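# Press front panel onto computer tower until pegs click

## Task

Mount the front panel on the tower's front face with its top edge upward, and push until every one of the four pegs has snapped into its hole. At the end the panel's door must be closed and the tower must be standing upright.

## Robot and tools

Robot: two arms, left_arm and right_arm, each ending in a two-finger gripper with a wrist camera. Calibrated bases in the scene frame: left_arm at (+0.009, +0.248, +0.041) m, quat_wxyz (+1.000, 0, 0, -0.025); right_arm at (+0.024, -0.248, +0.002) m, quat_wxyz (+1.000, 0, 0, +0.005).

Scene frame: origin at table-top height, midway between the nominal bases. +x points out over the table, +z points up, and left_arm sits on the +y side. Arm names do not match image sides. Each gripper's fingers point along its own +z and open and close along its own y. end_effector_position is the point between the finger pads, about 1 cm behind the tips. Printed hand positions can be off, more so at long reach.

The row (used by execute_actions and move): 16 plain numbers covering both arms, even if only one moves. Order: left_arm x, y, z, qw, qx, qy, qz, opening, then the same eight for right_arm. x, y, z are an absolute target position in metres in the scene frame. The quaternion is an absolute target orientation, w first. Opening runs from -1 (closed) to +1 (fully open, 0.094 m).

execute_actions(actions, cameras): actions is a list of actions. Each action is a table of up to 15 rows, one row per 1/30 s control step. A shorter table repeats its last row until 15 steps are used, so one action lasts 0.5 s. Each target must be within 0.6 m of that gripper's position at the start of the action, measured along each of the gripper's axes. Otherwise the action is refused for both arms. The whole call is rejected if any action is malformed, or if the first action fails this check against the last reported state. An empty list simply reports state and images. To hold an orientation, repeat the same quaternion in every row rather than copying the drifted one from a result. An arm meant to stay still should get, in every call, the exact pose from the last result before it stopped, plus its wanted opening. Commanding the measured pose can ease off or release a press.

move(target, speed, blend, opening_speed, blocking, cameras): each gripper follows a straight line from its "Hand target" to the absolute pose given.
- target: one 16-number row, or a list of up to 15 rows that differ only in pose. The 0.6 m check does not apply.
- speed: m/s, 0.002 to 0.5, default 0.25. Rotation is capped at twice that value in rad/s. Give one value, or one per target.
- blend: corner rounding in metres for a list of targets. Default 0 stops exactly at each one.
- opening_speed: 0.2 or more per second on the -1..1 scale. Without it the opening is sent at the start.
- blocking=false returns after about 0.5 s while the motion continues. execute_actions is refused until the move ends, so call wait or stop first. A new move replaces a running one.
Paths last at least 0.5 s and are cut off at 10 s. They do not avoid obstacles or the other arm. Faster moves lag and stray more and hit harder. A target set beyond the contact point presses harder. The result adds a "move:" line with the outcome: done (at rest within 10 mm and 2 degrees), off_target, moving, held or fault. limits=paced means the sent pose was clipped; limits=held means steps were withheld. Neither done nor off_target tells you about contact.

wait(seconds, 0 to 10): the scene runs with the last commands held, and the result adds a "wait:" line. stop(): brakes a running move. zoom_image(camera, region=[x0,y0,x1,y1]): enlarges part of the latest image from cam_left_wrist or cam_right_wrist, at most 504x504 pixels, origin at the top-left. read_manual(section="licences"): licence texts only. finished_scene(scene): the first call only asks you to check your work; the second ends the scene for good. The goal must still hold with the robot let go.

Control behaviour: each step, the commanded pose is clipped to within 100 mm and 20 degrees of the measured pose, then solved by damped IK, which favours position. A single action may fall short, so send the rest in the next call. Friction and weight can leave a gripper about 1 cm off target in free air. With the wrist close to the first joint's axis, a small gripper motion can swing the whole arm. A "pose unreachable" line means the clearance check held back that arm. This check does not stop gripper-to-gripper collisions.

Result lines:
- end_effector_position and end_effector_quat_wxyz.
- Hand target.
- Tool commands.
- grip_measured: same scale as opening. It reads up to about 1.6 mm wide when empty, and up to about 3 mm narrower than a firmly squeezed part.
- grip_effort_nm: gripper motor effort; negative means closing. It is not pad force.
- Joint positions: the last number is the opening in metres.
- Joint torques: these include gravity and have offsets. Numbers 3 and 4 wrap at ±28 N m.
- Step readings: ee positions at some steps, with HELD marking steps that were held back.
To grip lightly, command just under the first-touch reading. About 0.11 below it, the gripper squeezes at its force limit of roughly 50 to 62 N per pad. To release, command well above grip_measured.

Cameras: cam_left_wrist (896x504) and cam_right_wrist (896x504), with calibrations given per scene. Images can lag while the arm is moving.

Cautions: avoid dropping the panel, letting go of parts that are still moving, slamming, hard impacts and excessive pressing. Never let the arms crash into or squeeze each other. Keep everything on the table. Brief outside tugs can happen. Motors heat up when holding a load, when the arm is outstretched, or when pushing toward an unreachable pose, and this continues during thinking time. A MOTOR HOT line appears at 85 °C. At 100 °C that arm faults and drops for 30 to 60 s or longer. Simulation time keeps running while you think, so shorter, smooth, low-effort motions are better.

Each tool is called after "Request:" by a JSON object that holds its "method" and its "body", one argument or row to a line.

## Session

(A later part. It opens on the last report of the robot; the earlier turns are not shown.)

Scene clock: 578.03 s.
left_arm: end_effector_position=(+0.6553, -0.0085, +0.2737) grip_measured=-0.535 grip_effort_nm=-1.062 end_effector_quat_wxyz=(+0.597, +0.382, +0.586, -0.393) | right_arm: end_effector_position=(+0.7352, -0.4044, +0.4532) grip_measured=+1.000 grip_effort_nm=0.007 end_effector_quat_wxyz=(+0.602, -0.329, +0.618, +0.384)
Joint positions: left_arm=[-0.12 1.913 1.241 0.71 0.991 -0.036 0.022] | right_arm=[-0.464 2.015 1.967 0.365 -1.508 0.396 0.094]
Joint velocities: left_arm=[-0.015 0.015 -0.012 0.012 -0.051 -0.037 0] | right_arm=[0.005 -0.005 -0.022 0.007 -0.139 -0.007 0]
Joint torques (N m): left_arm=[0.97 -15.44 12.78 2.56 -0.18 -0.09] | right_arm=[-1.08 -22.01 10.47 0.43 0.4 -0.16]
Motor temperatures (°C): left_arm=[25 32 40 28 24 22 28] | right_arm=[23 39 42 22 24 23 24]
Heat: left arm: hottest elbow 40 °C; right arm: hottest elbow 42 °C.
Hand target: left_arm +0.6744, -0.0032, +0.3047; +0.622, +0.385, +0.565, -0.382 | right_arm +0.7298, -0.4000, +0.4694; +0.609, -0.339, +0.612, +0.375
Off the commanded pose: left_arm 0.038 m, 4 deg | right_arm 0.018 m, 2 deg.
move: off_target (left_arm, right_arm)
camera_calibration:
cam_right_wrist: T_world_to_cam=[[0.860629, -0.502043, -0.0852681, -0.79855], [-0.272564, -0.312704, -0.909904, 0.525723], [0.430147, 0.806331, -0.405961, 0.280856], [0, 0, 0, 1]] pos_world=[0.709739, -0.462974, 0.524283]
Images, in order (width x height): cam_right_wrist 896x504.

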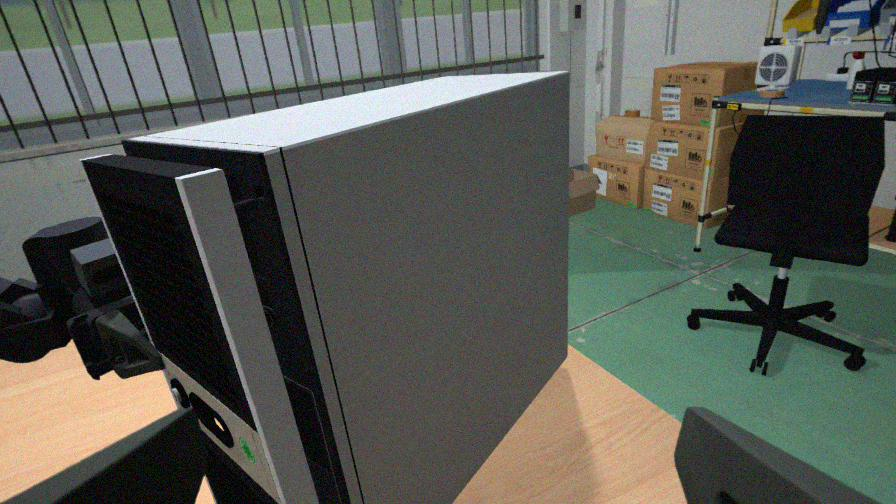

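Request:
{"method": "move", "body": {
  "target": [
    [0.686,-0.0005,0.315,0.622,0.385,0.5645,-0.3816,-0.75,0.76,-0.42,0.44,0.604,-0.338,0.614,0.370,1]
  ],
  "speed": 0.1,
  "cameras": ["cam_right_wrist"]
}}

Request:
{"method": "zoom_image", "body": {
  "camera": "cam_right_wrist",
  "region": [150, 100, 250, 170]
}}

Scene clock: 584.87 s.
left_arm: end_effector_position=(+0.6590, -0.0098, +0.2832) grip_measured=-0.535 grip_effort_nm=-1.062 end_effector_quat_wxyz=(+0.598, +0.389, +0.578, -0.395) | right_arm: end_effector_position=(+0.7599, -0.4164, +0.4142) grip_measured=+1.000 grip_effort_nm=0.007 end_effector_quat_wxyz=(+0.595, -0.320, +0.624, +0.393)
Joint positions: left_arm=[-0.118 1.915 1.267 0.7 1.009 -0.036 0.022] | right_arm=[-0.464 2.105 2.021 0.355 -1.508 0.381 0.094]
Joint velocities: left_arm=[0.005 0.005 0.012 0.002 -0.095 -0.037 0] | right_arm=[0.005 -0.015 -0.012 0.007 0.022 0.007 0]
Joint torques (N m): left_arm=[1.55 -15.5 13.55 1.84 -0.6 -0.17] | right_arm=[-1.26 -21.48 15.05 0.69 0.18 -0.17]
Motor temperatures (°C): left_arm=[25 32 40 28 24 22 28] | right_arm=[23 38 42 22 24 23 24]
Heat: left arm: hottest elbow 40 °C; right arm: hottest elbow 42 °C.
Hand target: left_arm +0.6827, +0.0009, +0.3149; +0.622, +0.385, +0.565, -0.382 | right_arm +0.7587, -0.4195, +0.4398; +0.608, -0.338, +0.613, +0.374
Off the commanded pose: left_arm 0.043 m, 4 deg | right_arm 0.026 m, 4 deg.
move: off_target (left_arm, right_arm)
camera_calibration:
cam_right_wrist: T_world_to_cam=[[0.857654, -0.501, -0.115885, -0.813752], [-0.298255, -0.301069, -0.90576, 0.515883], [0.418896, 0.811392, -0.407639, 0.275471], [0, 0, 0, 1]] pos_world=[0.736388, -0.475888, 0.485258]
Images, in order (width x height): cam_right_wrist 896x504.

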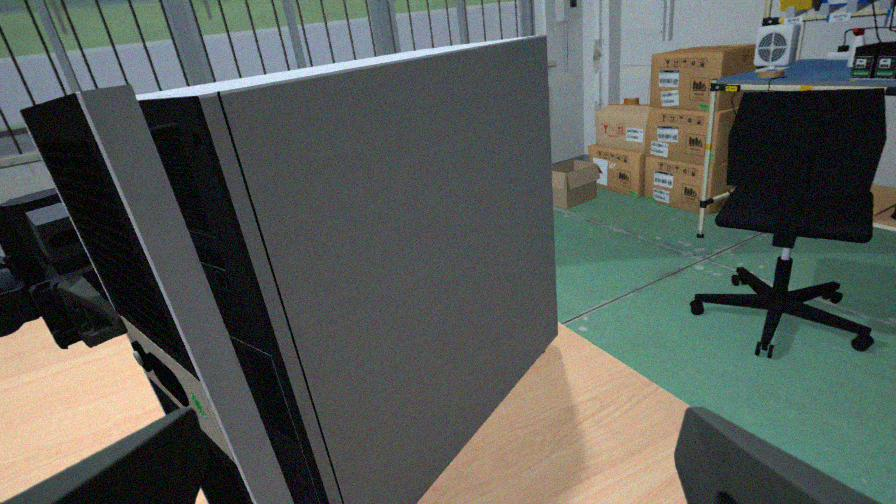

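Scaled by 5.040 from the camera's 896x504 image, which has a finer 1280x720 frame.

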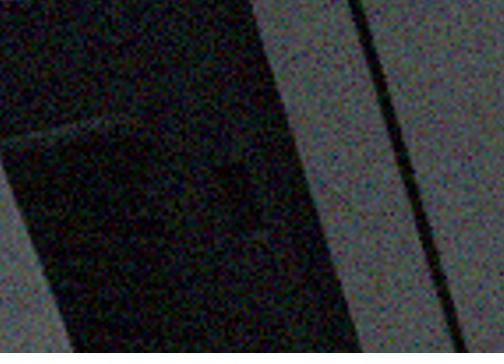

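Request:
{"method": "move", "body": {
  "target": [
    [0.694,0.0035,0.306,0.622,0.380,0.570,-0.3816,-0.75,0.76,-0.42,0.44,0.604,-0.338,0.614,0.370,1]
  ],
  "speed": 0.1,
  "cameras": ["cam_right_wrist"]
}}

Request:
{"method": "zoom_image", "body": {
  "camera": "cam_right_wrist",
  "region": [150, 100, 250, 170]
}}

Scene clock: 602.60 s.
left_arm: end_effector_position=(+0.6603, -0.0108, +0.2817) grip_measured=-0.535 grip_effort_nm=-1.067 end_effector_quat_wxyz=(+0.596, +0.393, +0.576, -0.398) | right_arm: end_effector_position=(+0.7600, -0.4165, +0.4139) grip_measured=+1.000 grip_effort_nm=0.012 end_effector_quat_wxyz=(+0.595, -0.320, +0.624, +0.393)
Joint positions: left_arm=[-0.118 1.923 1.276 0.7 1.02 -0.036 0.022] | right_arm=[-0.464 2.105 2.021 0.351 -1.508 0.376 0.094]
Joint velocities: left_arm=[-0.005 0.005 -0.007 0.002 -0.095 0.051 -0.001] | right_arm=[-0.005 0.005 -0.012 -0.012 -0.051 -0.007 0]
Joint torques (N m): left_arm=[2.02 -14.62 13.65 2.1 -1.21 -0.2] | right_arm=[-1.26 -22.07 14.93 0.51 0.19 -0.18]
Motor temperatures (°C): left_arm=[25 31 43 28 25 22 28] | right_arm=[23 40 41 22 24 23 24]
Heat: left arm: hottest elbow 43 °C; right arm: hottest elbow 41 °C.
Hand target: left_arm +0.6900, +0.0057, +0.3057; +0.621, +0.379, +0.570, -0.381 | right_arm +0.7586, -0.4195, +0.4397; +0.608, -0.338, +0.613, +0.373
Off the commanded pose: left_arm 0.044 m, 4 deg | right_arm 0.026 m, 4 deg.
move: off_target (left_arm, right_arm)
camera_calibration:
cam_right_wrist: T_world_to_cam=[[0.85764, -0.501112, -0.115495, -0.814082], [-0.298084, -0.301419, -0.9057, 0.515285], [0.419045, 0.811192, -0.407882, 0.275234], [0, 0, 0, 1]] pos_world=[0.736452, -0.475898, 0.484934]
Images, in order (width x height): cam_right_wrist 896x504.

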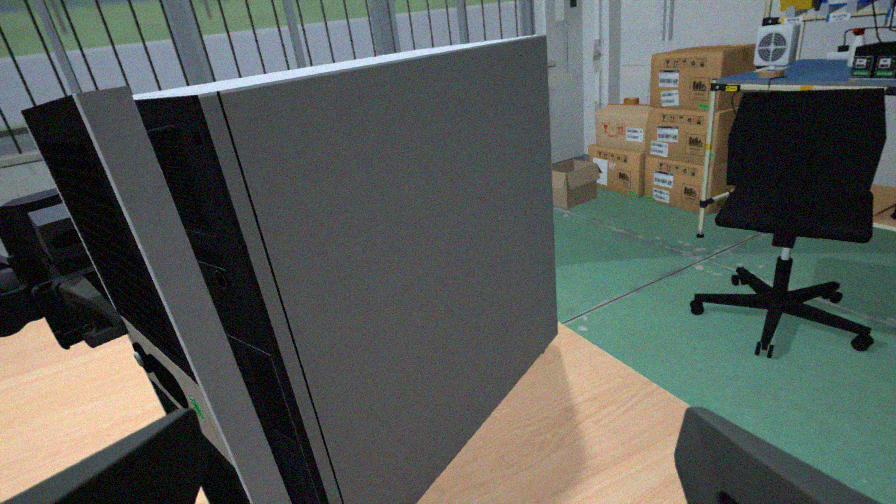

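Scaled by 5.040 from the camera's 896x504 image, which has a finer 1280x720 frame.

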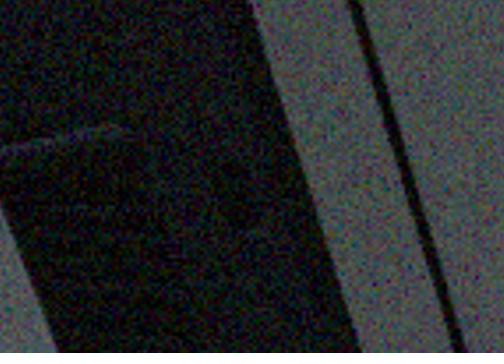

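Request:
{"method": "move", "body": {
  "target": [
    [0.694,0.0035,0.306,0.622,0.380,0.570,-0.3816,-0.75,0.73,-0.36,0.55,0.604,-0.338,0.614,0.370,1],
    [0.694,0.0035,0.306,0.622,0.380,0.570,-0.3816,-0.75,0.6,-0.3,0.62,0.593,-0.214,0.724,0.28,1]
  ],
  "cameras": ["cam_right_wrist"]
}}

Request:
{"method": "zoom_image", "body": {
  "camera": "cam_right_wrist",
  "region": [100, 0, 500, 300]
}}

Request:
{"method": "move", "body": {
  "target": [
    [0.694,0.0035,0.306,0.622,0.380,0.570,-0.3816,-0.75,0.73,-0.40,0.47,0.604,-0.338,0.614,0.370,1],
    [0.694,0.0035,0.306,0.622,0.380,0.570,-0.3816,-0.75,0.76,-0.44,0.15,0.604,-0.388,0.554,0.423,1]
  ],
  "cameras": ["cam_right_wrist"]
}}

Request:
{"method": "zoom_image", "body": {
  "camera": "cam_right_wrist",
  "region": [50, 150, 350, 450]
}}

Scene clock: 621.40 s.
left_arm: end_effector_position=(+0.6603, -0.0108, +0.2817) grip_measured=-0.535 grip_effort_nm=-1.072 end_effector_quat_wxyz=(+0.596, +0.393, +0.576, -0.398) | right_arm: end_effector_position=(+0.5989, -0.3073, +0.5905) grip_measured=+1.000 grip_effort_nm=0.012 end_effector_quat_wxyz=(+0.576, -0.198, +0.739, +0.289)
Joint positions: left_arm=[-0.118 1.923 1.276 0.7 1.02 -0.036 0.022] | right_arm=[-0.376 1.471 1.819 -0.706 -1.065 -0.113 0.094]
Joint velocities: left_arm=[0.015 -0.005 -0.012 0.002 0.037 -0.051 0] | right_arm=[-0.005 -0.015 -0.012 -0.002 -0.081 -0.037 0]
Joint torques (N m): left_arm=[2.08 -14.39 13.65 1.98 -1.23 -0.21] | right_arm=[-0.5 -12.98 14.89 0.88 -0.1 -0.19]
Motor temperatures (°C): left_arm=[25 31 45 27 25 22 28] | right_arm=[23 40 42 22 24 23 24]
Heat: left arm: hottest elbow 45 °C; right arm: hottest elbow 42 °C.
Hand target: left_arm +0.6899, +0.0056, +0.3059; +0.622, +0.379, +0.570, -0.381 | right_arm +0.5967, -0.3009, +0.6151; +0.590, -0.216, +0.727, +0.277
Off the commanded pose: left_arm 0.044 m, 4 deg | right_arm 0.030 m, 3 deg.
move: off_target (left_arm, right_arm); limits=paced
camera_calibration:
cam_right_wrist: T_world_to_cam=[[0.61153, -0.765003, -0.201991, -0.483453], [-0.554093, -0.231826, -0.799523, 0.772158], [0.564811, 0.600855, -0.565652, 0.267455], [0, 0, 0, 1]] pos_world=[0.572432, -0.351538, 0.670991]
Images, in order (width x height): cam_right_wrist 896x504.

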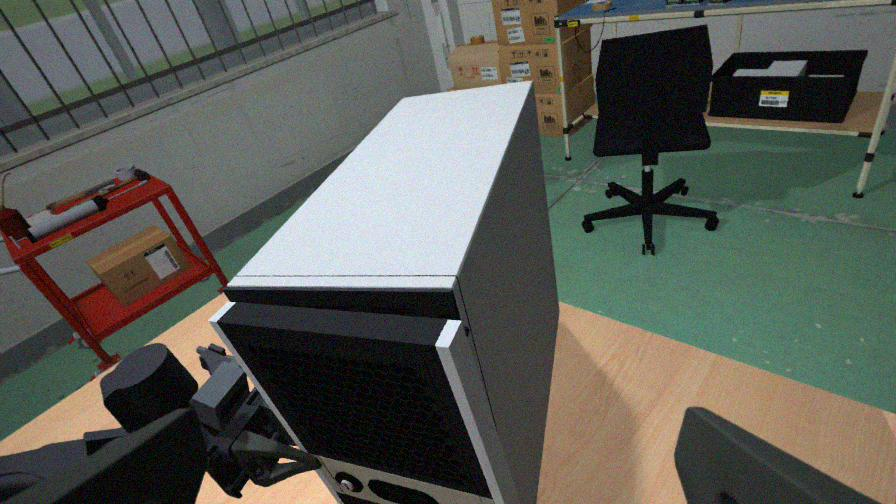

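Scaled by 1.260 from the camera's 896x504 image, which has a finer 1280x720 frame.

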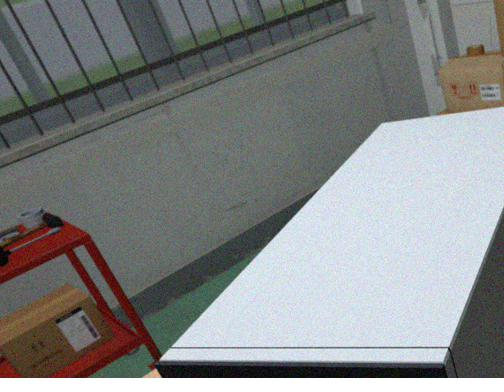

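Scene clock: 624.50 s.
left_arm: end_effector_position=(+0.6603, -0.0108, +0.2817) grip_measured=-0.535 grip_effort_nm=-1.057 end_effector_quat_wxyz=(+0.596, +0.393, +0.576, -0.398) | right_arm: end_effector_position=(+0.7600, -0.4281, +0.1420) grip_measured=+1.000 grip_effort_nm=-0.007 end_effector_quat_wxyz=(+0.593, -0.350, +0.618, +0.379)
Joint positions: left_arm=[-0.118 1.923 1.276 0.7 1.02 -0.036 0.022] | right_arm=[-0.479 2.335 1.837 0.045 -1.551 -0.399 0.094]
Joint velocities: left_arm=[-0.005 0.005 -0.017 0.002 -0.007 0.11 0.001] | right_arm=[-0.015 0.005 -0.002 -0.002 -0.022 -0.022 0]
Joint torques (N m): left_arm=[2.37 -14.39 13.65 1.96 -1.21 -0.2] | right_arm=[-2.08 -23.12 10.59 1.37 -0.43 -0.22]
Motor temperatures (°C): left_arm=[25 30 46 27 25 22 28] | right_arm=[23 39 42 22 24 23 24]
Heat: left arm: hottest elbow 46 °C; right arm: hottest elbow 42 °C.
Hand target: left_arm +0.6899, +0.0056, +0.3059; +0.622, +0.380, +0.569, -0.381 | right_arm +0.7610, -0.4380, +0.1531; +0.604, -0.362, +0.610, +0.363
Off the commanded pose: left_arm 0.044 m, 4 deg | right_arm 0.014 m, 10 deg.
joint sent to its limit (right arm) — joint 5 (wrist yaw), lower limit. The joint targets are off in position and orientation.
move: off_target (left_arm, right_arm)
camera_calibration:
cam_right_wrist: T_world_to_cam=[[0.874386, -0.481625, -0.0590399, -0.863733], [-0.255417, -0.353389, -0.899932, 0.210032], [0.412566, 0.801968, -0.432014, 0.178129], [0, 0, 0, 1]] pos_world=[0.735392, -0.484626, 0.214974]
Images, in order (width x height): cam_right_wrist 896x504.

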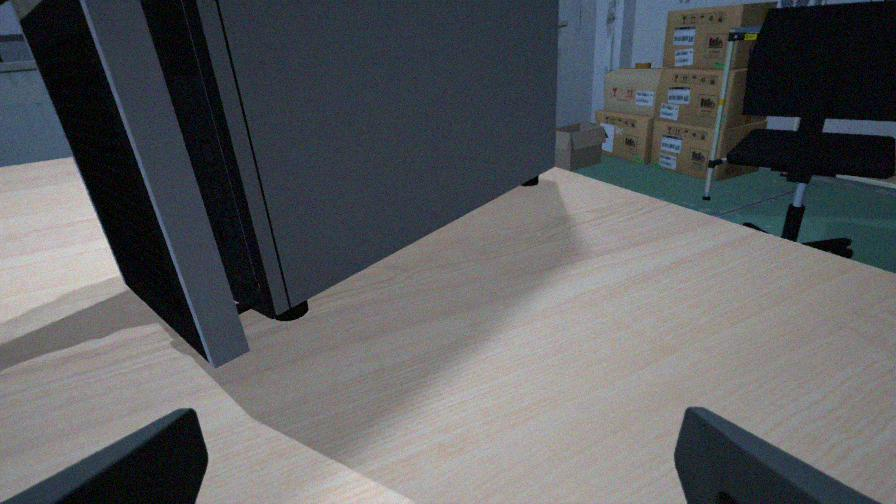

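Scaled by 1.680 from the camera's 896x504 image, which has a finer 1280x720 frame.

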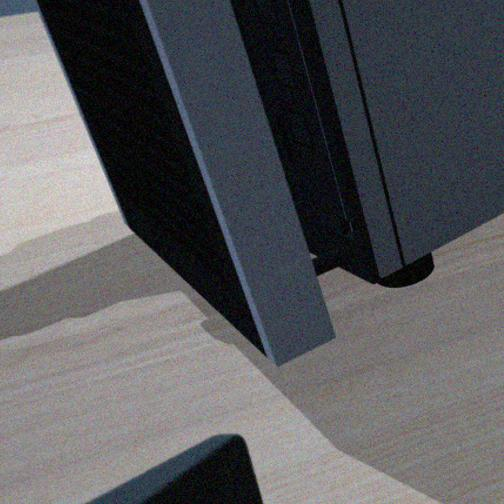

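Request:
{"method": "move", "body": {
  "target": [
    [0.688,0.017,0.299,0.622,0.385,0.5645,-0.3816,-0.75,0.73,-0.40,0.47,0.604,-0.338,0.614,0.370,1],
    [0.688,0.017,0.299,0.622,0.385,0.5645,-0.3816,-0.75,0.6,-0.3,0.62,0.593,-0.214,0.724,0.28,1]
  ],
  "speed": 0.15,
  "cameras": ["cam_right_wrist"]
}}

Request:
{"method": "zoom_image", "body": {
  "camera": "cam_right_wrist",
  "region": [180, 250, 500, 420]
}}

Scene clock: 651.23 s.
left_arm: end_effector_position=(+0.6588, -0.0081, +0.2795) grip_measured=-0.535 grip_effort_nm=-1.062 end_effector_quat_wxyz=(+0.594, +0.399, +0.571, -0.403) | right_arm: end_effector_position=(+0.6000, -0.3081, +0.6012) grip_measured=+1.000 grip_effort_nm=0.002 end_effector_quat_wxyz=(+0.584, -0.200, +0.732, +0.288)
Joint positions: left_arm=[-0.111 1.93 1.276 0.716 1.044 -0.039 0.022] | right_arm=[-0.377 1.475 1.835 -0.68 -1.068 -0.09 0.094]
Joint velocities: left_arm=[-0.015 -0.015 0.007 0.007 -0.007 -0.022 -0.001] | right_arm=[-0.005 0.005 -0.002 -0.032 -0.037 -0.051 0]
Joint torques (N m): left_arm=[3.37 -15.03 11.82 2.76 -0.88 -0.16] | right_arm=[-0.56 -12.98 12.97 0.79 -0.03 -0.21]
Motor temperatures (°C): left_arm=[25 30 47 27 26 22 28] | right_arm=[23 38 43 22 24 23 24]
Heat: left arm: hottest elbow 47 °C; right arm: hottest elbow 43 °C.
Hand target: left_arm +0.6846, +0.0182, +0.2988; +0.622, +0.385, +0.565, -0.382 | right_arm +0.5986, -0.3018, +0.6167; +0.593, -0.214, +0.724, +0.280
Off the commanded pose: left_arm 0.043 m, 4 deg | right_arm 0.020 m, 2 deg.
move: off_target (left_arm, right_arm)
camera_calibration:
cam_right_wrist: T_world_to_cam=[[0.614671, -0.7652, -0.191436, -0.490856], [-0.536633, -0.227802, -0.812484, 0.779657], [0.578104, 0.602142, -0.550655, 0.256761], [0, 0, 0, 1]] pos_world=[0.57167, -0.352602, 0.680878]
Images, in order (width x height): cam_right_wrist 896x504.

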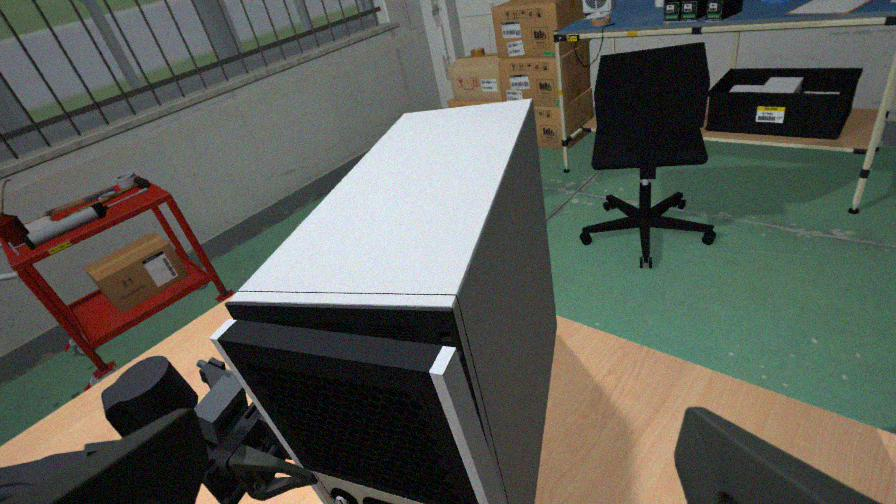

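Scaled by 1.575 from the camera's 896x504 image, which has a finer 1280x720 frame.

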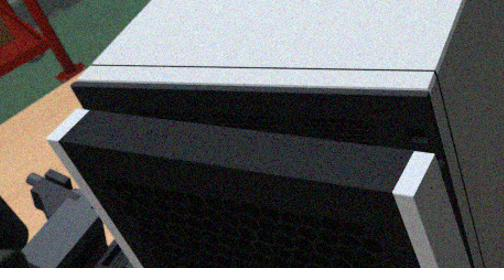

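Request:
{"method": "move", "body": {
  "target": [
    [0.640,0.0,0.304,0.622,0.385,0.5645,-0.3816,-0.75,0.6,-0.3,0.62,0.593,-0.214,0.724,0.28,1],
    [0.638,0.008,0.304,0.622,0.385,0.5645,-0.3816,-0.75,0.6,-0.3,0.62,0.593,-0.214,0.724,0.28,1]
  ],
  "speed": 0.15,
  "cameras": ["cam_right_wrist"]
}}

Request:
{"method": "zoom_image", "body": {
  "camera": "cam_right_wrist",
  "region": [180, 250, 500, 420]
}}

Scene clock: 660.30 s.
left_arm: end_effector_position=(+0.6377, +0.0030, +0.2622) grip_measured=-0.535 grip_effort_nm=-1.067 end_effector_quat_wxyz=(+0.594, +0.377, +0.592, -0.393) | right_arm: end_effector_position=(+0.6002, -0.3069, +0.6004) grip_measured=+1.000 grip_effort_nm=0.002 end_effector_quat_wxyz=(+0.583, -0.199, +0.733, +0.288)
Joint positions: left_arm=[-0.106 1.887 1.166 0.746 0.995 -0.039 0.022] | right_arm=[-0.374 1.475 1.835 -0.684 -1.065 -0.091 0.094]
Joint velocities: left_arm=[0.024 -0.005 -0.002 0.007 -0.081 0.037 0] | right_arm=[-0.015 -0.005 0.022 -0.007 -0.095 0.051 0]
Joint torques (N m): left_arm=[0.79 -18.96 8.42 3.07 0.08 -0.09] | right_arm=[-1.08 -12.63 13.94 0.95 -0.01 -0.17]
Motor temperatures (°C): left_arm=[25 31 47 27 26 22 28] | right_arm=[23 38 42 22 24 23 24]
Heat: left arm: hottest elbow 47 °C; right arm: hottest elbow 42 °C.
Hand target: left_arm +0.6372, +0.0078, +0.3037; +0.622, +0.385, +0.565, -0.381 | right_arm +0.5992, -0.3000, +0.6195; +0.593, -0.214, +0.724, +0.280
Off the commanded pose: left_arm 0.042 m, 5 deg | right_arm 0.021 m, 3 deg.
move: off_target (left_arm, right_arm)
camera_calibration:
cam_right_wrist: T_world_to_cam=[[0.613793, -0.765235, -0.194095, -0.488123], [-0.540002, -0.227608, -0.810304, 0.780178], [0.575895, 0.602171, -0.552933, 0.258116], [0, 0, 0, 1]] pos_world=[0.572257, -0.351384, 0.68016]
Images, in order (width x height): cam_right_wrist 896x504.

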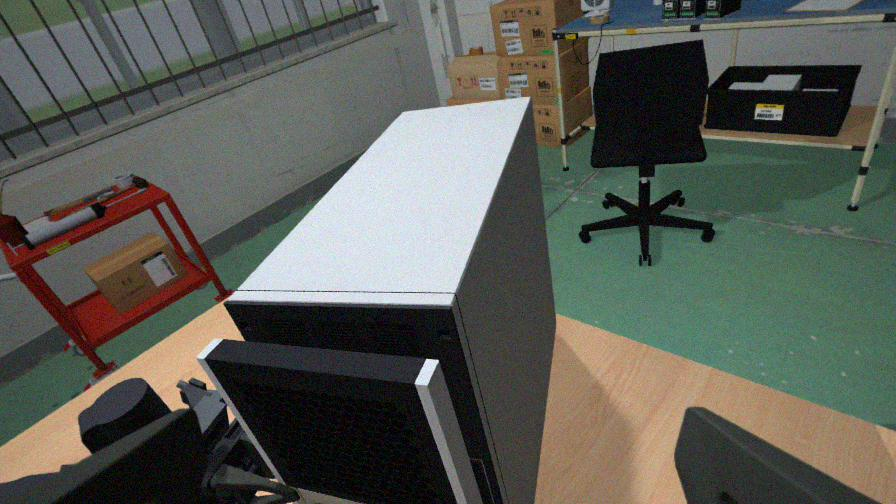

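Scaled by 1.575 from the camera's 896x504 image, which has a finer 1280x720 frame.

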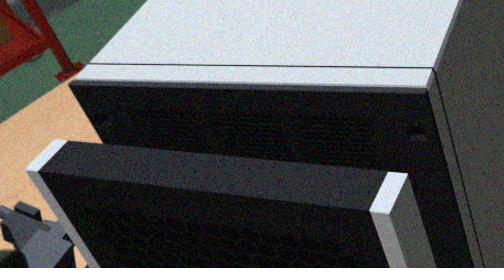

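Request:
{"method": "move", "body": {
  "target": [
    [0.650,0.012,0.308,0.630,0.373,0.573,-0.368,-0.75,0.6,-0.3,0.62,0.593,-0.214,0.724,0.28,1],
    [0.650,0.012,0.308,0.630,0.373,0.573,-0.368,-0.75,0.57,-0.26,0.68,0.593,-0.214,0.724,0.28,1]
  ],
  "speed": 0.15,
  "cameras": ["cam_right_wrist"]
}}

Request:
{"method": "zoom_image", "body": {
  "camera": "cam_right_wrist",
  "region": [180, 250, 500, 420]
}}

Request:
{"method": "move", "body": {
  "target": [
    [0.650,0.012,0.308,0.630,0.373,0.573,-0.368,-0.75,0.72,-0.44,0.46,0.604,-0.338,0.614,0.370,1]
  ],
  "cameras": ["cam_right_wrist"]
}}

Request:
{"method": "zoom_image", "body": {
  "camera": "cam_right_wrist",
  "region": [160, 90, 300, 190]
}}

Scene clock: 694.33 s.
left_arm: end_effector_position=(+0.6439, +0.0080, +0.2622) grip_measured=-0.535 grip_effort_nm=-1.057 end_effector_quat_wxyz=(+0.601, +0.365, +0.600, -0.382) | right_arm: end_effector_position=(+0.5726, -0.2670, +0.6586) grip_measured=+1.000 grip_effort_nm=0.007 end_effector_quat_wxyz=(+0.584, -0.206, +0.732, +0.283)
Joint positions: left_arm=[-0.103 1.887 1.166 0.746 0.96 -0.039 0.022] | right_arm=[-0.312 1.441 1.965 -0.823 -1.006 -0.076 0.094]
Joint velocities: left_arm=[-0.015 -0.005 -0.002 0.002 -0.066 -0.051 0] | right_arm=[0.005 -0.005 -0.002 -0.002 0.007 -0.066 0]
Joint torques (N m): left_arm=[0.5 -18.67 9.87 2.32 -0.15 -0.01] | right_arm=[-0.03 -11.58 14.04 1.02 0.01 0.05]
Motor temperatures (°C): left_arm=[25 32 42 28 25 22 28] | right_arm=[23 35 42 22 24 23 24]
Heat: left arm: hottest elbow 42 °C; right arm: hottest elbow 42 °C.
Hand target: left_arm +0.6488, +0.0123, +0.3073; +0.630, +0.373, +0.573, -0.368 | right_arm +0.5693, -0.2603, +0.6793; +0.594, -0.214, +0.723, +0.280
Off the commanded pose: left_arm 0.046 m, 5 deg | right_arm 0.023 m, 2 deg.
move: off_target (left_arm, right_arm)
camera_calibration:
cam_right_wrist: T_world_to_cam=[[0.618066, -0.765695, -0.178062, -0.442452], [-0.532642, -0.2413, -0.811213, 0.81428], [0.578175, 0.596226, -0.556981, 0.282014], [0, 0, 0, 1]] pos_world=[0.544131, -0.310442, 0.738847]
Images, in order (width x height): cam_right_wrist 896x504.

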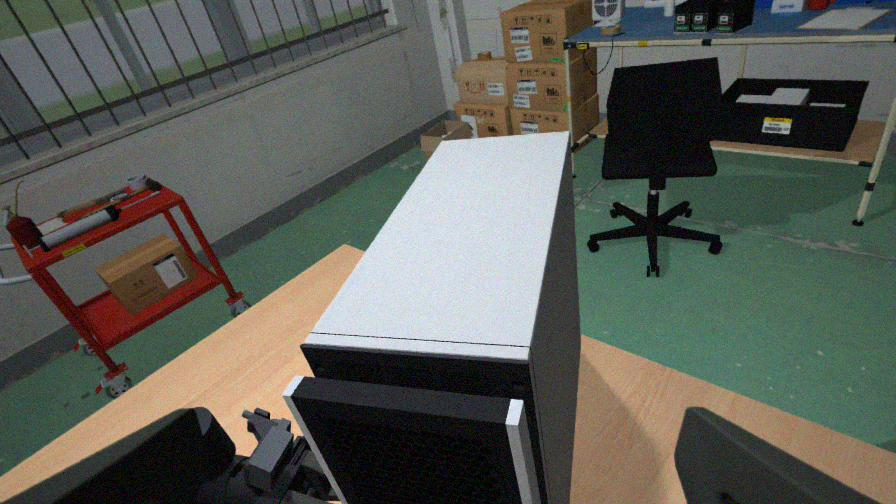

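Scaled by 1.575 from the camera's 896x504 image, which has a finer 1280x720 frame.

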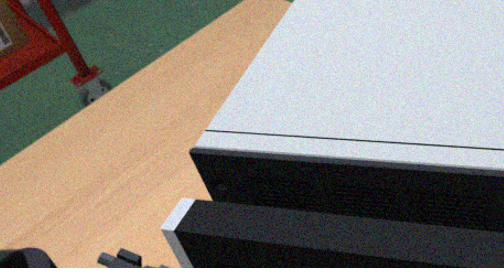

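Scene clock: 696.53 s.
left_arm: end_effector_position=(+0.6439, +0.0080, +0.2622) grip_measured=-0.535 grip_effort_nm=-1.062 end_effector_quat_wxyz=(+0.601, +0.365, +0.600, -0.382) | right_arm: end_effector_position=(+0.7221, -0.4355, +0.4317) grip_measured=+1.000 grip_effort_nm=0.007 end_effector_quat_wxyz=(+0.589, -0.320, +0.633, +0.387)
Joint positions: left_arm=[-0.103 1.887 1.166 0.746 0.96 -0.039 0.022] | right_arm=[-0.512 2.015 2.037 -0.3 -1.551 -0.166 0.094]
Joint velocities: left_arm=[-0.005 -0.005 -0.027 0.012 -0.037 0.066 -0.001] | right_arm=[-0.005 0.005 0.002 0.007 0.037 -0.022 0]
Joint torques (N m): left_arm=[0.56 -18.26 9.92 2.36 -0.18 -0.01] | right_arm=[-1.67 -20.72 15.1 1.29 -0.34 0.04]
Motor temperatures (°C): left_arm=[25 32 42 27 25 22 28] | right_arm=[23 35 42 22 24 23 24]
Heat: left arm: hottest elbow 42 °C; right arm: hottest elbow 42 °C.
Hand target: left_arm +0.6489, +0.0122, +0.3074; +0.630, +0.373, +0.573, -0.368 | right_arm +0.7196, -0.4378, +0.4618; +0.603, -0.340, +0.621, +0.368
Off the commanded pose: left_arm 0.046 m, 5 deg | right_arm 0.029 m, 4 deg.
joint sent to its limit (right arm) — joint 5 (wrist yaw), lower limit. The joint targets still meet the commanded pose.
move: off_target (left_arm, right_arm)
camera_calibration:
cam_right_wrist: T_world_to_cam=[[0.852474, -0.509278, -0.118, -0.787864], [-0.312339, -0.315178, -0.896162, 0.514562], [0.419205, 0.800811, -0.427749, 0.317684], [0, 0, 0, 1]] pos_world=[0.699176, -0.493469, 0.504052]
Images, in order (width x height): cam_right_wrist 896x504.

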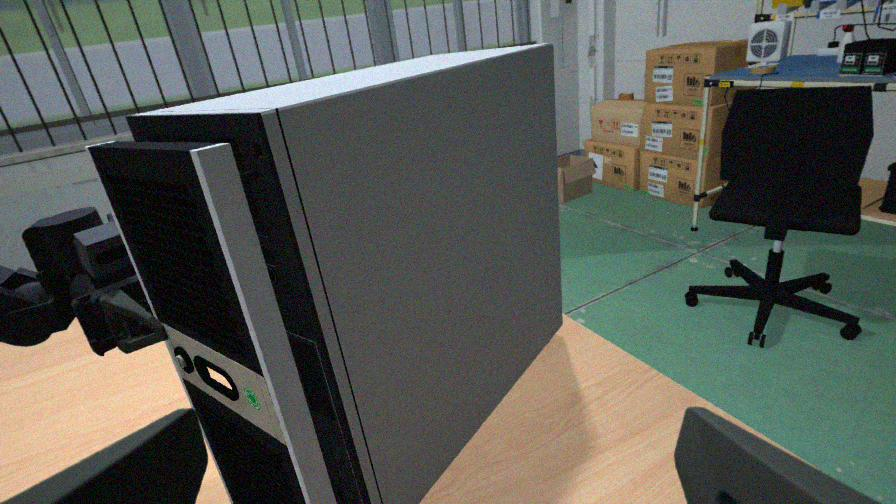

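Scaled by 3.600 from the camera's 896x504 image, which has a finer 1280x720 frame.

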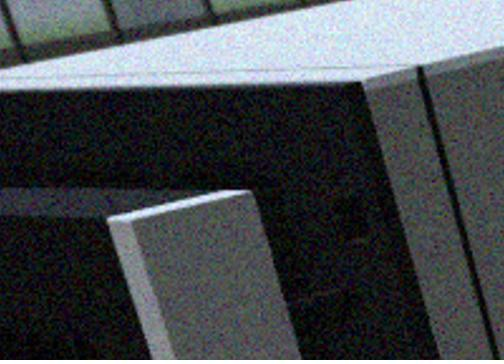

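Request:
{"method": "move", "body": {
  "target": [
    [0.650,0.013,0.326,0.635,0.3655,0.578,-0.360,-0.75,0.72,-0.44,0.46,0.604,-0.338,0.614,0.370,1]
  ],
  "speed": 0.1,
  "cameras": ["cam_right_wrist"]
}}

Request:
{"method": "zoom_image", "body": {
  "camera": "cam_right_wrist",
  "region": [180, 90, 300, 176]
}}

Scene clock: 734.63 s.
left_arm: end_effector_position=(+0.6444, +0.0106, +0.2799) grip_measured=-0.535 grip_effort_nm=-1.053 end_effector_quat_wxyz=(+0.607, +0.358, +0.603, -0.373) | right_arm: end_effector_position=(+0.7222, -0.4355, +0.4320) grip_measured=+1.000 grip_effort_nm=0.007 end_effector_quat_wxyz=(+0.589, -0.321, +0.632, +0.387)
Joint positions: left_arm=[-0.103 1.85 1.166 0.711 0.934 -0.036 0.022] | right_arm=[-0.512 2.015 2.038 -0.3 -1.551 -0.166 0.094]
Joint velocities: left_arm=[-0.005 0.005 0.007 0.012 0.022 -0.066 0] | right_arm=[-0.005 -0.005 -0.007 0.022 -0.022 -0.007 0]
Joint torques (N m): left_arm=[0.32 -17.67 10.51 1.87 -0.3 -0.01] | right_arm=[-2.32 -21.54 14.58 1.4 -0.31 -0.09]
Motor temperatures (°C): left_arm=[25 32 41 27 25 22 28] | right_arm=[22 36 44 22 24 23 24]
Heat: left arm: hottest elbow 41 °C; right arm: hottest elbow 44 °C.
Hand target: left_arm +0.6490, +0.0133, +0.3252; +0.635, +0.365, +0.578, -0.360 | right_arm +0.7187, -0.4394, +0.4595; +0.603, -0.339, +0.622, +0.367
Off the commanded pose: left_arm 0.047 m, 5 deg | right_arm 0.028 m, 4 deg.
joint sent to its limit (right arm) — joint 5 (wrist yaw), lower limit. The joint targets still meet the commanded pose.
move: off_target (left_arm, right_arm)
camera_calibration:
cam_right_wrist: T_world_to_cam=[[0.852553, -0.509321, -0.117243, -0.788236], [-0.311739, -0.315507, -0.896256, 0.514339], [0.419491, 0.800654, -0.427762, 0.317564], [0, 0, 0, 1]] pos_world=[0.699137, -0.493447, 0.504406]
Images, in order (width x height): cam_right_wrist 896x504.

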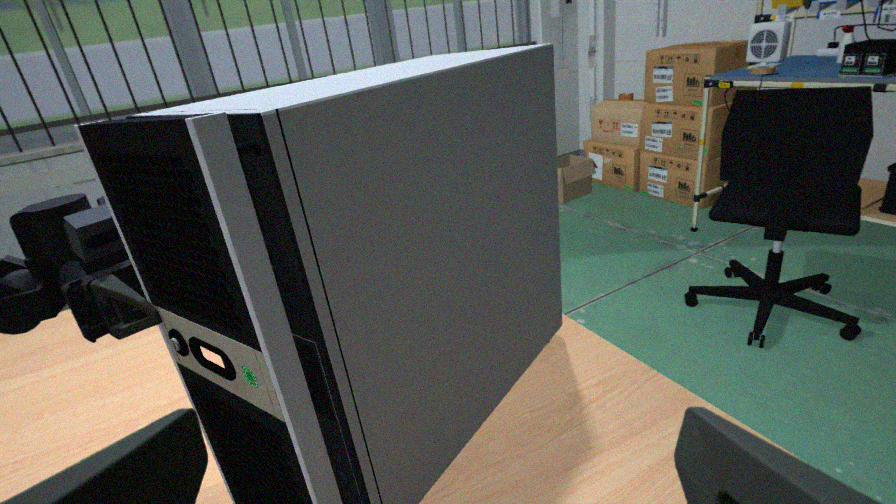

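Scaled by 4.200 from the camera's 896x504 image, which has a finer 1280x720 frame.

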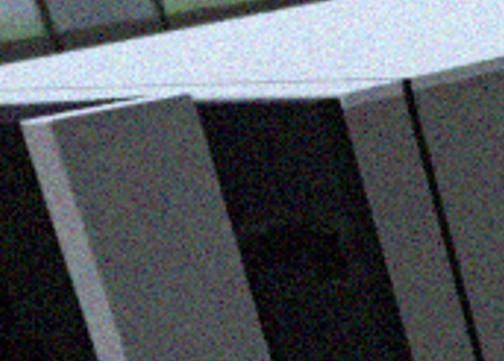

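Request:
{"method": "zoom_image", "body": {
  "camera": "cam_right_wrist",
  "region": [228, 124, 284, 164]
}}

Scaled by 9.000 from the camera's 896x504 image, which has a finer 1280x720 frame.

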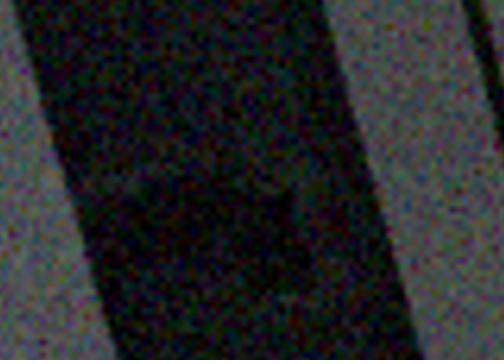

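Request:
{"method": "move", "body": {
  "target": [
    [0.676,0.025,0.322,0.635,0.3655,0.578,-0.360,-0.75,0.72,-0.44,0.46,0.604,-0.338,0.614,0.370,1]
  ],
  "speed": 0.06,
  "cameras": ["cam_right_wrist"]
}}

Request:
{"method": "zoom_image", "body": {
  "camera": "cam_right_wrist",
  "region": [180, 90, 300, 176]
}}

Request:
{"method": "move", "body": {
  "target": [
    [0.676,0.025,0.322,0.635,0.3655,0.578,-0.360,-0.75,0.57,-0.26,0.68,0.593,-0.214,0.724,0.28,1]
  ],
  "cameras": ["cam_right_wrist"]
}}

Request:
{"method": "zoom_image", "body": {
  "camera": "cam_right_wrist",
  "region": [260, 280, 560, 440]
}}

Scene clock: 748.47 s.
left_arm: end_effector_position=(+0.6477, +0.0133, +0.2899) grip_measured=-0.535 grip_effort_nm=-1.067 end_effector_quat_wxyz=(+0.609, +0.370, +0.592, -0.375) | right_arm: end_effector_position=(+0.7222, -0.4355, +0.4320) grip_measured=+1.000 grip_effort_nm=0.007 end_effector_quat_wxyz=(+0.589, -0.321, +0.632, +0.387)
Joint positions: left_arm=[-0.093 1.851 1.192 0.701 0.969 -0.028 0.022] | right_arm=[-0.512 2.015 2.038 -0.3 -1.551 -0.166 0.094]
Joint velocities: left_arm=[-0.015 -0.015 -0.007 -0.002 -0.022 0.081 -0.001] | right_arm=[-0.005 -0.005 0.022 -0.007 0.007 -0.051 0]
Joint torques (N m): left_arm=[1.96 -14.45 13.5 2 -0.59 -0.16] | right_arm=[-1.49 -21.6 14.52 1.37 -0.32 -0.04]
Motor temperatures (°C): left_arm=[25 33 41 27 25 22 28] | right_arm=[22 36 44 22 24 23 24]
Heat: left arm: hottest elbow 41 °C; right arm: hottest elbow 44 °C.
Hand target: left_arm +0.6725, +0.0263, +0.3218; +0.635, +0.365, +0.578, -0.360 | right_arm +0.7187, -0.4394, +0.4596; +0.603, -0.339, +0.622, +0.367
Off the commanded pose: left_arm 0.044 m, 4 deg | right_arm 0.028 m, 4 deg.
joint sent to its limit (right arm) — joint 5 (wrist yaw), lower limit. The joint targets still meet the commanded pose.
move: off_target (left_arm, right_arm)
camera_calibration:
cam_right_wrist: T_world_to_cam=[[0.852553, -0.509321, -0.117243, -0.788236], [-0.311739, -0.315507, -0.896256, 0.514339], [0.419491, 0.800654, -0.427762, 0.317564], [0, 0, 0, 1]] pos_world=[0.699137, -0.493447, 0.504406]
Images, in order (width x height): cam_right_wrist 896x504.

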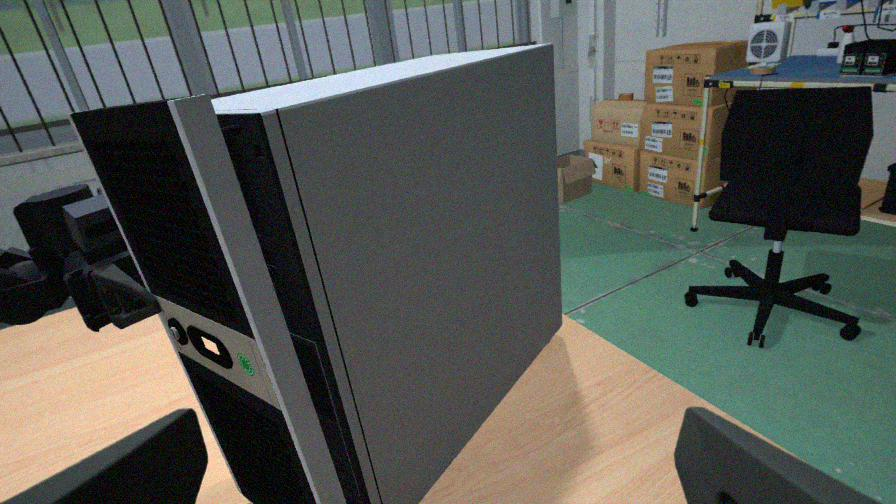

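Scaled by 4.200 from the camera's 896x504 image, which has a finer 1280x720 frame.

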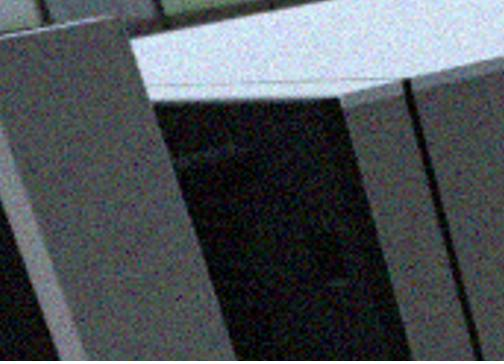

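Scene clock: 750.70 s.
left_arm: end_effector_position=(+0.6477, +0.0135, +0.2899) grip_measured=-0.535 grip_effort_nm=-1.062 end_effector_quat_wxyz=(+0.609, +0.371, +0.592, -0.375) | right_arm: end_effector_position=(+0.5707, -0.2668, +0.6570) grip_measured=+1.000 grip_effort_nm=0.002 end_effector_quat_wxyz=(+0.582, -0.205, +0.733, +0.285)
Joint positions: left_arm=[-0.092 1.851 1.192 0.701 0.969 -0.028 0.022] | right_arm=[-0.313 1.437 1.958 -0.827 -1.009 -0.079 0.094]
Joint velocities: left_arm=[-0.005 0.005 -0.007 0.007 -0.022 -0.037 -0.001] | right_arm=[-0.015 -0.005 -0.012 0.022 -0.125 0.007 0]
Joint torques (N m): left_arm=[1.73 -14.45 13.57 1.94 -0.58 -0.13] | right_arm=[-0.91 -11.11 14.01 0.72 -0.03 -0.01]
Motor temperatures (°C): left_arm=[25 33 41 27 25 22 28] | right_arm=[22 36 44 22 24 23 24]
Heat: left arm: hottest elbow 41 °C; right arm: hottest elbow 44 °C.
Hand target: left_arm +0.6724, +0.0267, +0.3218; +0.635, +0.365, +0.578, -0.360 | right_arm +0.5678, -0.2614, +0.6769; +0.593, -0.215, +0.724, +0.279
Off the commanded pose: left_arm 0.044 m, 4 deg | right_arm 0.024 m, 2 deg.
move: off_target (left_arm, right_arm)
camera_calibration:
cam_right_wrist: T_world_to_cam=[[0.618736, -0.764428, -0.181151, -0.43943], [-0.535684, -0.241865, -0.809039, 0.812144], [0.574638, 0.597621, -0.559142, 0.285875], [0, 0, 0, 1]] pos_world=[0.542669, -0.310328, 0.737298]
Images, in order (width x height): cam_right_wrist 896x504.

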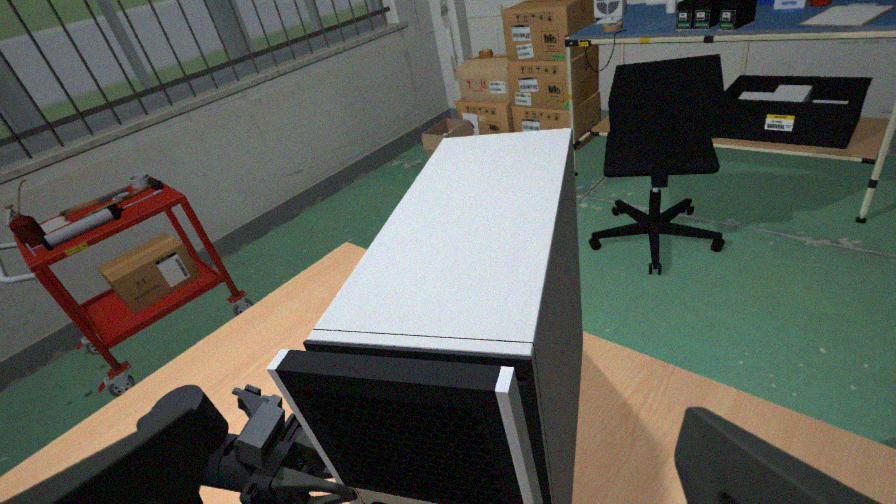

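Scaled by 1.680 from the camera's 896x504 image, which has a finer 1280x720 frame.

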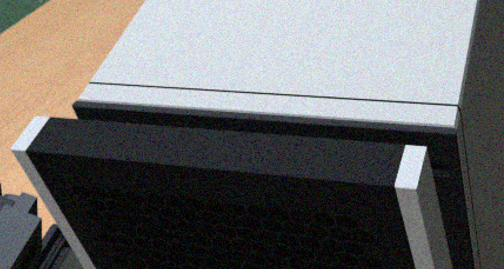

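Request:
{"method": "move", "body": {
  "target": [
    [0.691,0.026,0.306,0.633,0.3605,0.573,-0.374,-0.75,0.57,-0.26,0.68,0.593,-0.214,0.724,0.28,1]
  ],
  "speed": 0.06,
  "cameras": ["cam_right_wrist"]
}}

Request:
{"method": "zoom_image", "body": {
  "camera": "cam_right_wrist",
  "region": [260, 280, 560, 440]
}}

Request:
{"method": "move", "body": {
  "target": [
    [0.691,0.026,0.306,0.633,0.3605,0.573,-0.374,-0.75,0.72,-0.44,0.46,0.604,-0.338,0.614,0.370,1]
  ],
  "cameras": ["cam_right_wrist"]
}}

Request:
{"method": "zoom_image", "body": {
  "camera": "cam_right_wrist",
  "region": [180, 90, 300, 176]
}}

Scene clock: 769.50 s.
left_arm: end_effector_position=(+0.6578, +0.0102, +0.2788) grip_measured=-0.535 grip_effort_nm=-1.067 end_effector_quat_wxyz=(+0.602, +0.372, +0.586, -0.396) | right_arm: end_effector_position=(+0.5704, -0.2661, +0.6601) grip_measured=+1.000 grip_effort_nm=-0.002 end_effector_quat_wxyz=(+0.584, -0.206, +0.732, +0.283)
Joint positions: left_arm=[-0.09 1.909 1.233 0.746 1.007 -0.075 0.022] | right_arm=[-0.312 1.437 1.966 -0.828 -1.006 -0.079 0.094]
Joint velocities: left_arm=[0.015 -0.005 -0.002 0.012 -0.037 -0.022 0] | right_arm=[0.015 0.005 0.012 -0.012 -0.037 -0.022 0]
Joint torques (N m): left_arm=[2.32 -14.39 13.31 2.69 -1.38 -0.18] | right_arm=[-0.62 -10.87 13.89 1.17 -0.02 0.03]
Motor temperatures (°C): left_arm=[25 33 44 27 25 22 28] | right_arm=[22 36 45 22 24 23 24]
Heat: left arm: hottest elbow 44 °C; right arm: hottest elbow 45 °C.
Hand target: left_arm +0.6866, +0.0280, +0.3060; +0.634, +0.360, +0.573, -0.374 | right_arm +0.5692, -0.2601, +0.6793; +0.594, -0.214, +0.724, +0.280
Off the commanded pose: left_arm 0.046 m, 5 deg | right_arm 0.021 m, 2 deg.
move: off_target (left_arm, right_arm)
camera_calibration:
cam_right_wrist: T_world_to_cam=[[0.61864, -0.765772, -0.17572, -0.442054], [-0.531439, -0.243129, -0.811456, 0.813517], [0.578668, 0.595384, -0.557371, 0.283368], [0, 0, 0, 1]] pos_world=[0.541832, -0.309436, 0.740397]
Images, in order (width x height): cam_right_wrist 896x504.

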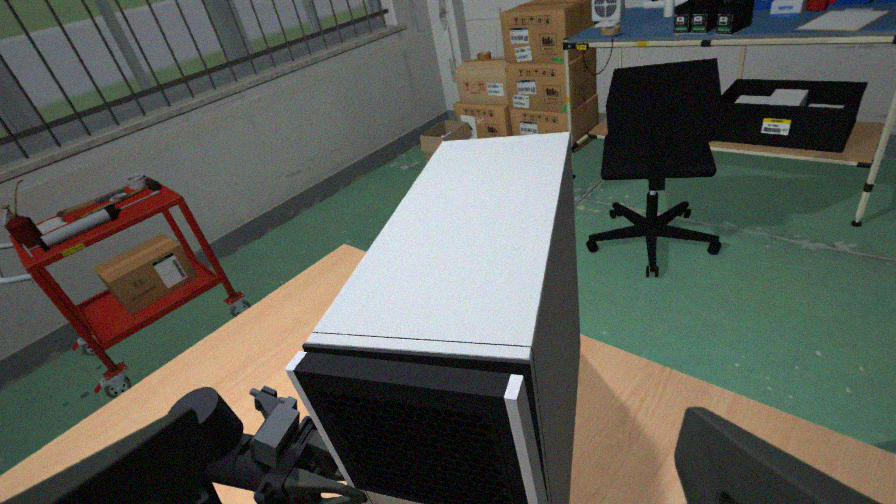

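Scaled by 1.680 from the camera's 896x504 image, which has a finer 1280x720 frame.

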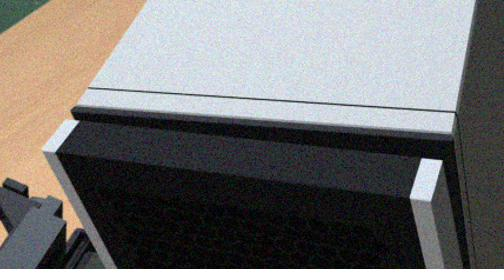

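Scene clock: 771.70 s.
left_arm: end_effector_position=(+0.6578, +0.0102, +0.2790) grip_measured=-0.535 grip_effort_nm=-1.067 end_effector_quat_wxyz=(+0.602, +0.372, +0.585, -0.396) | right_arm: end_effector_position=(+0.7219, -0.4354, +0.4320) grip_measured=+1.000 grip_effort_nm=-0.002 end_effector_quat_wxyz=(+0.589, -0.320, +0.633, +0.387)
Joint positions: left_arm=[-0.09 1.909 1.233 0.746 1.007 -0.076 0.022] | right_arm=[-0.512 2.015 2.036 -0.3 -1.551 -0.166 0.094]
Joint velocities: left_arm=[0.005 -0.005 -0.007 0.012 -0.051 0.095 0] | right_arm=[-0.005 -0.015 -0.012 0.032 -0.022 0.022 0]
Joint torques (N m): left_arm=[2.43 -14.21 13.3 2.52 -1.38 -0.17] | right_arm=[-1.85 -21.01 15.23 1.33 -0.31 0.01]
Motor temperatures (°C): left_arm=[25 33 44 27 25 22 28] | right_arm=[22 36 45 22 24 23 24]
Heat: left arm: hottest elbow 44 °C; right arm: hottest elbow 45 °C.
Hand target: left_arm +0.6867, +0.0279, +0.3060; +0.633, +0.361, +0.573, -0.374 | right_arm +0.7194, -0.4378, +0.4621; +0.603, -0.340, +0.621, +0.368
Off the commanded pose: left_arm 0.046 m, 5 deg | right_arm 0.028 m, 4 deg.
joint sent to its limit (right arm) — joint 5 (wrist yaw), lower limit. The joint targets still meet the commanded pose.
move: off_target (left_arm, right_arm)
camera_calibration:
cam_right_wrist: T_world_to_cam=[[0.852513, -0.5093, -0.117622, -0.787793], [-0.312039, -0.315343, -0.896209, 0.514575], [0.419348, 0.800733, -0.427755, 0.317693], [0, 0, 0, 1]] pos_world=[0.698947, -0.493343, 0.5044]
Images, in order (width x height): cam_right_wrist 896x504.

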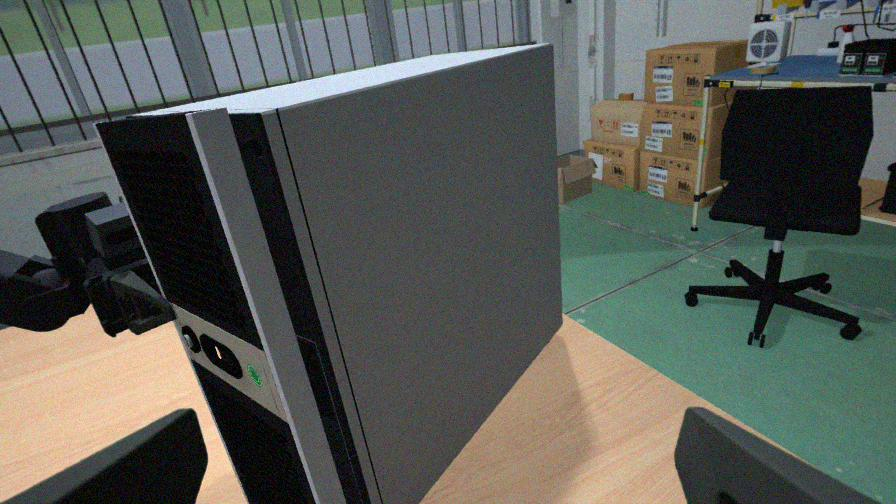

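Scaled by 4.200 from the camera's 896x504 image, which has a finer 1280x720 frame.

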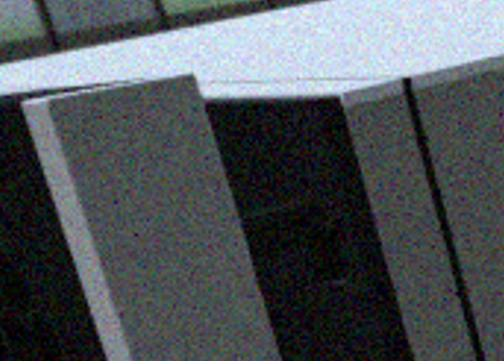

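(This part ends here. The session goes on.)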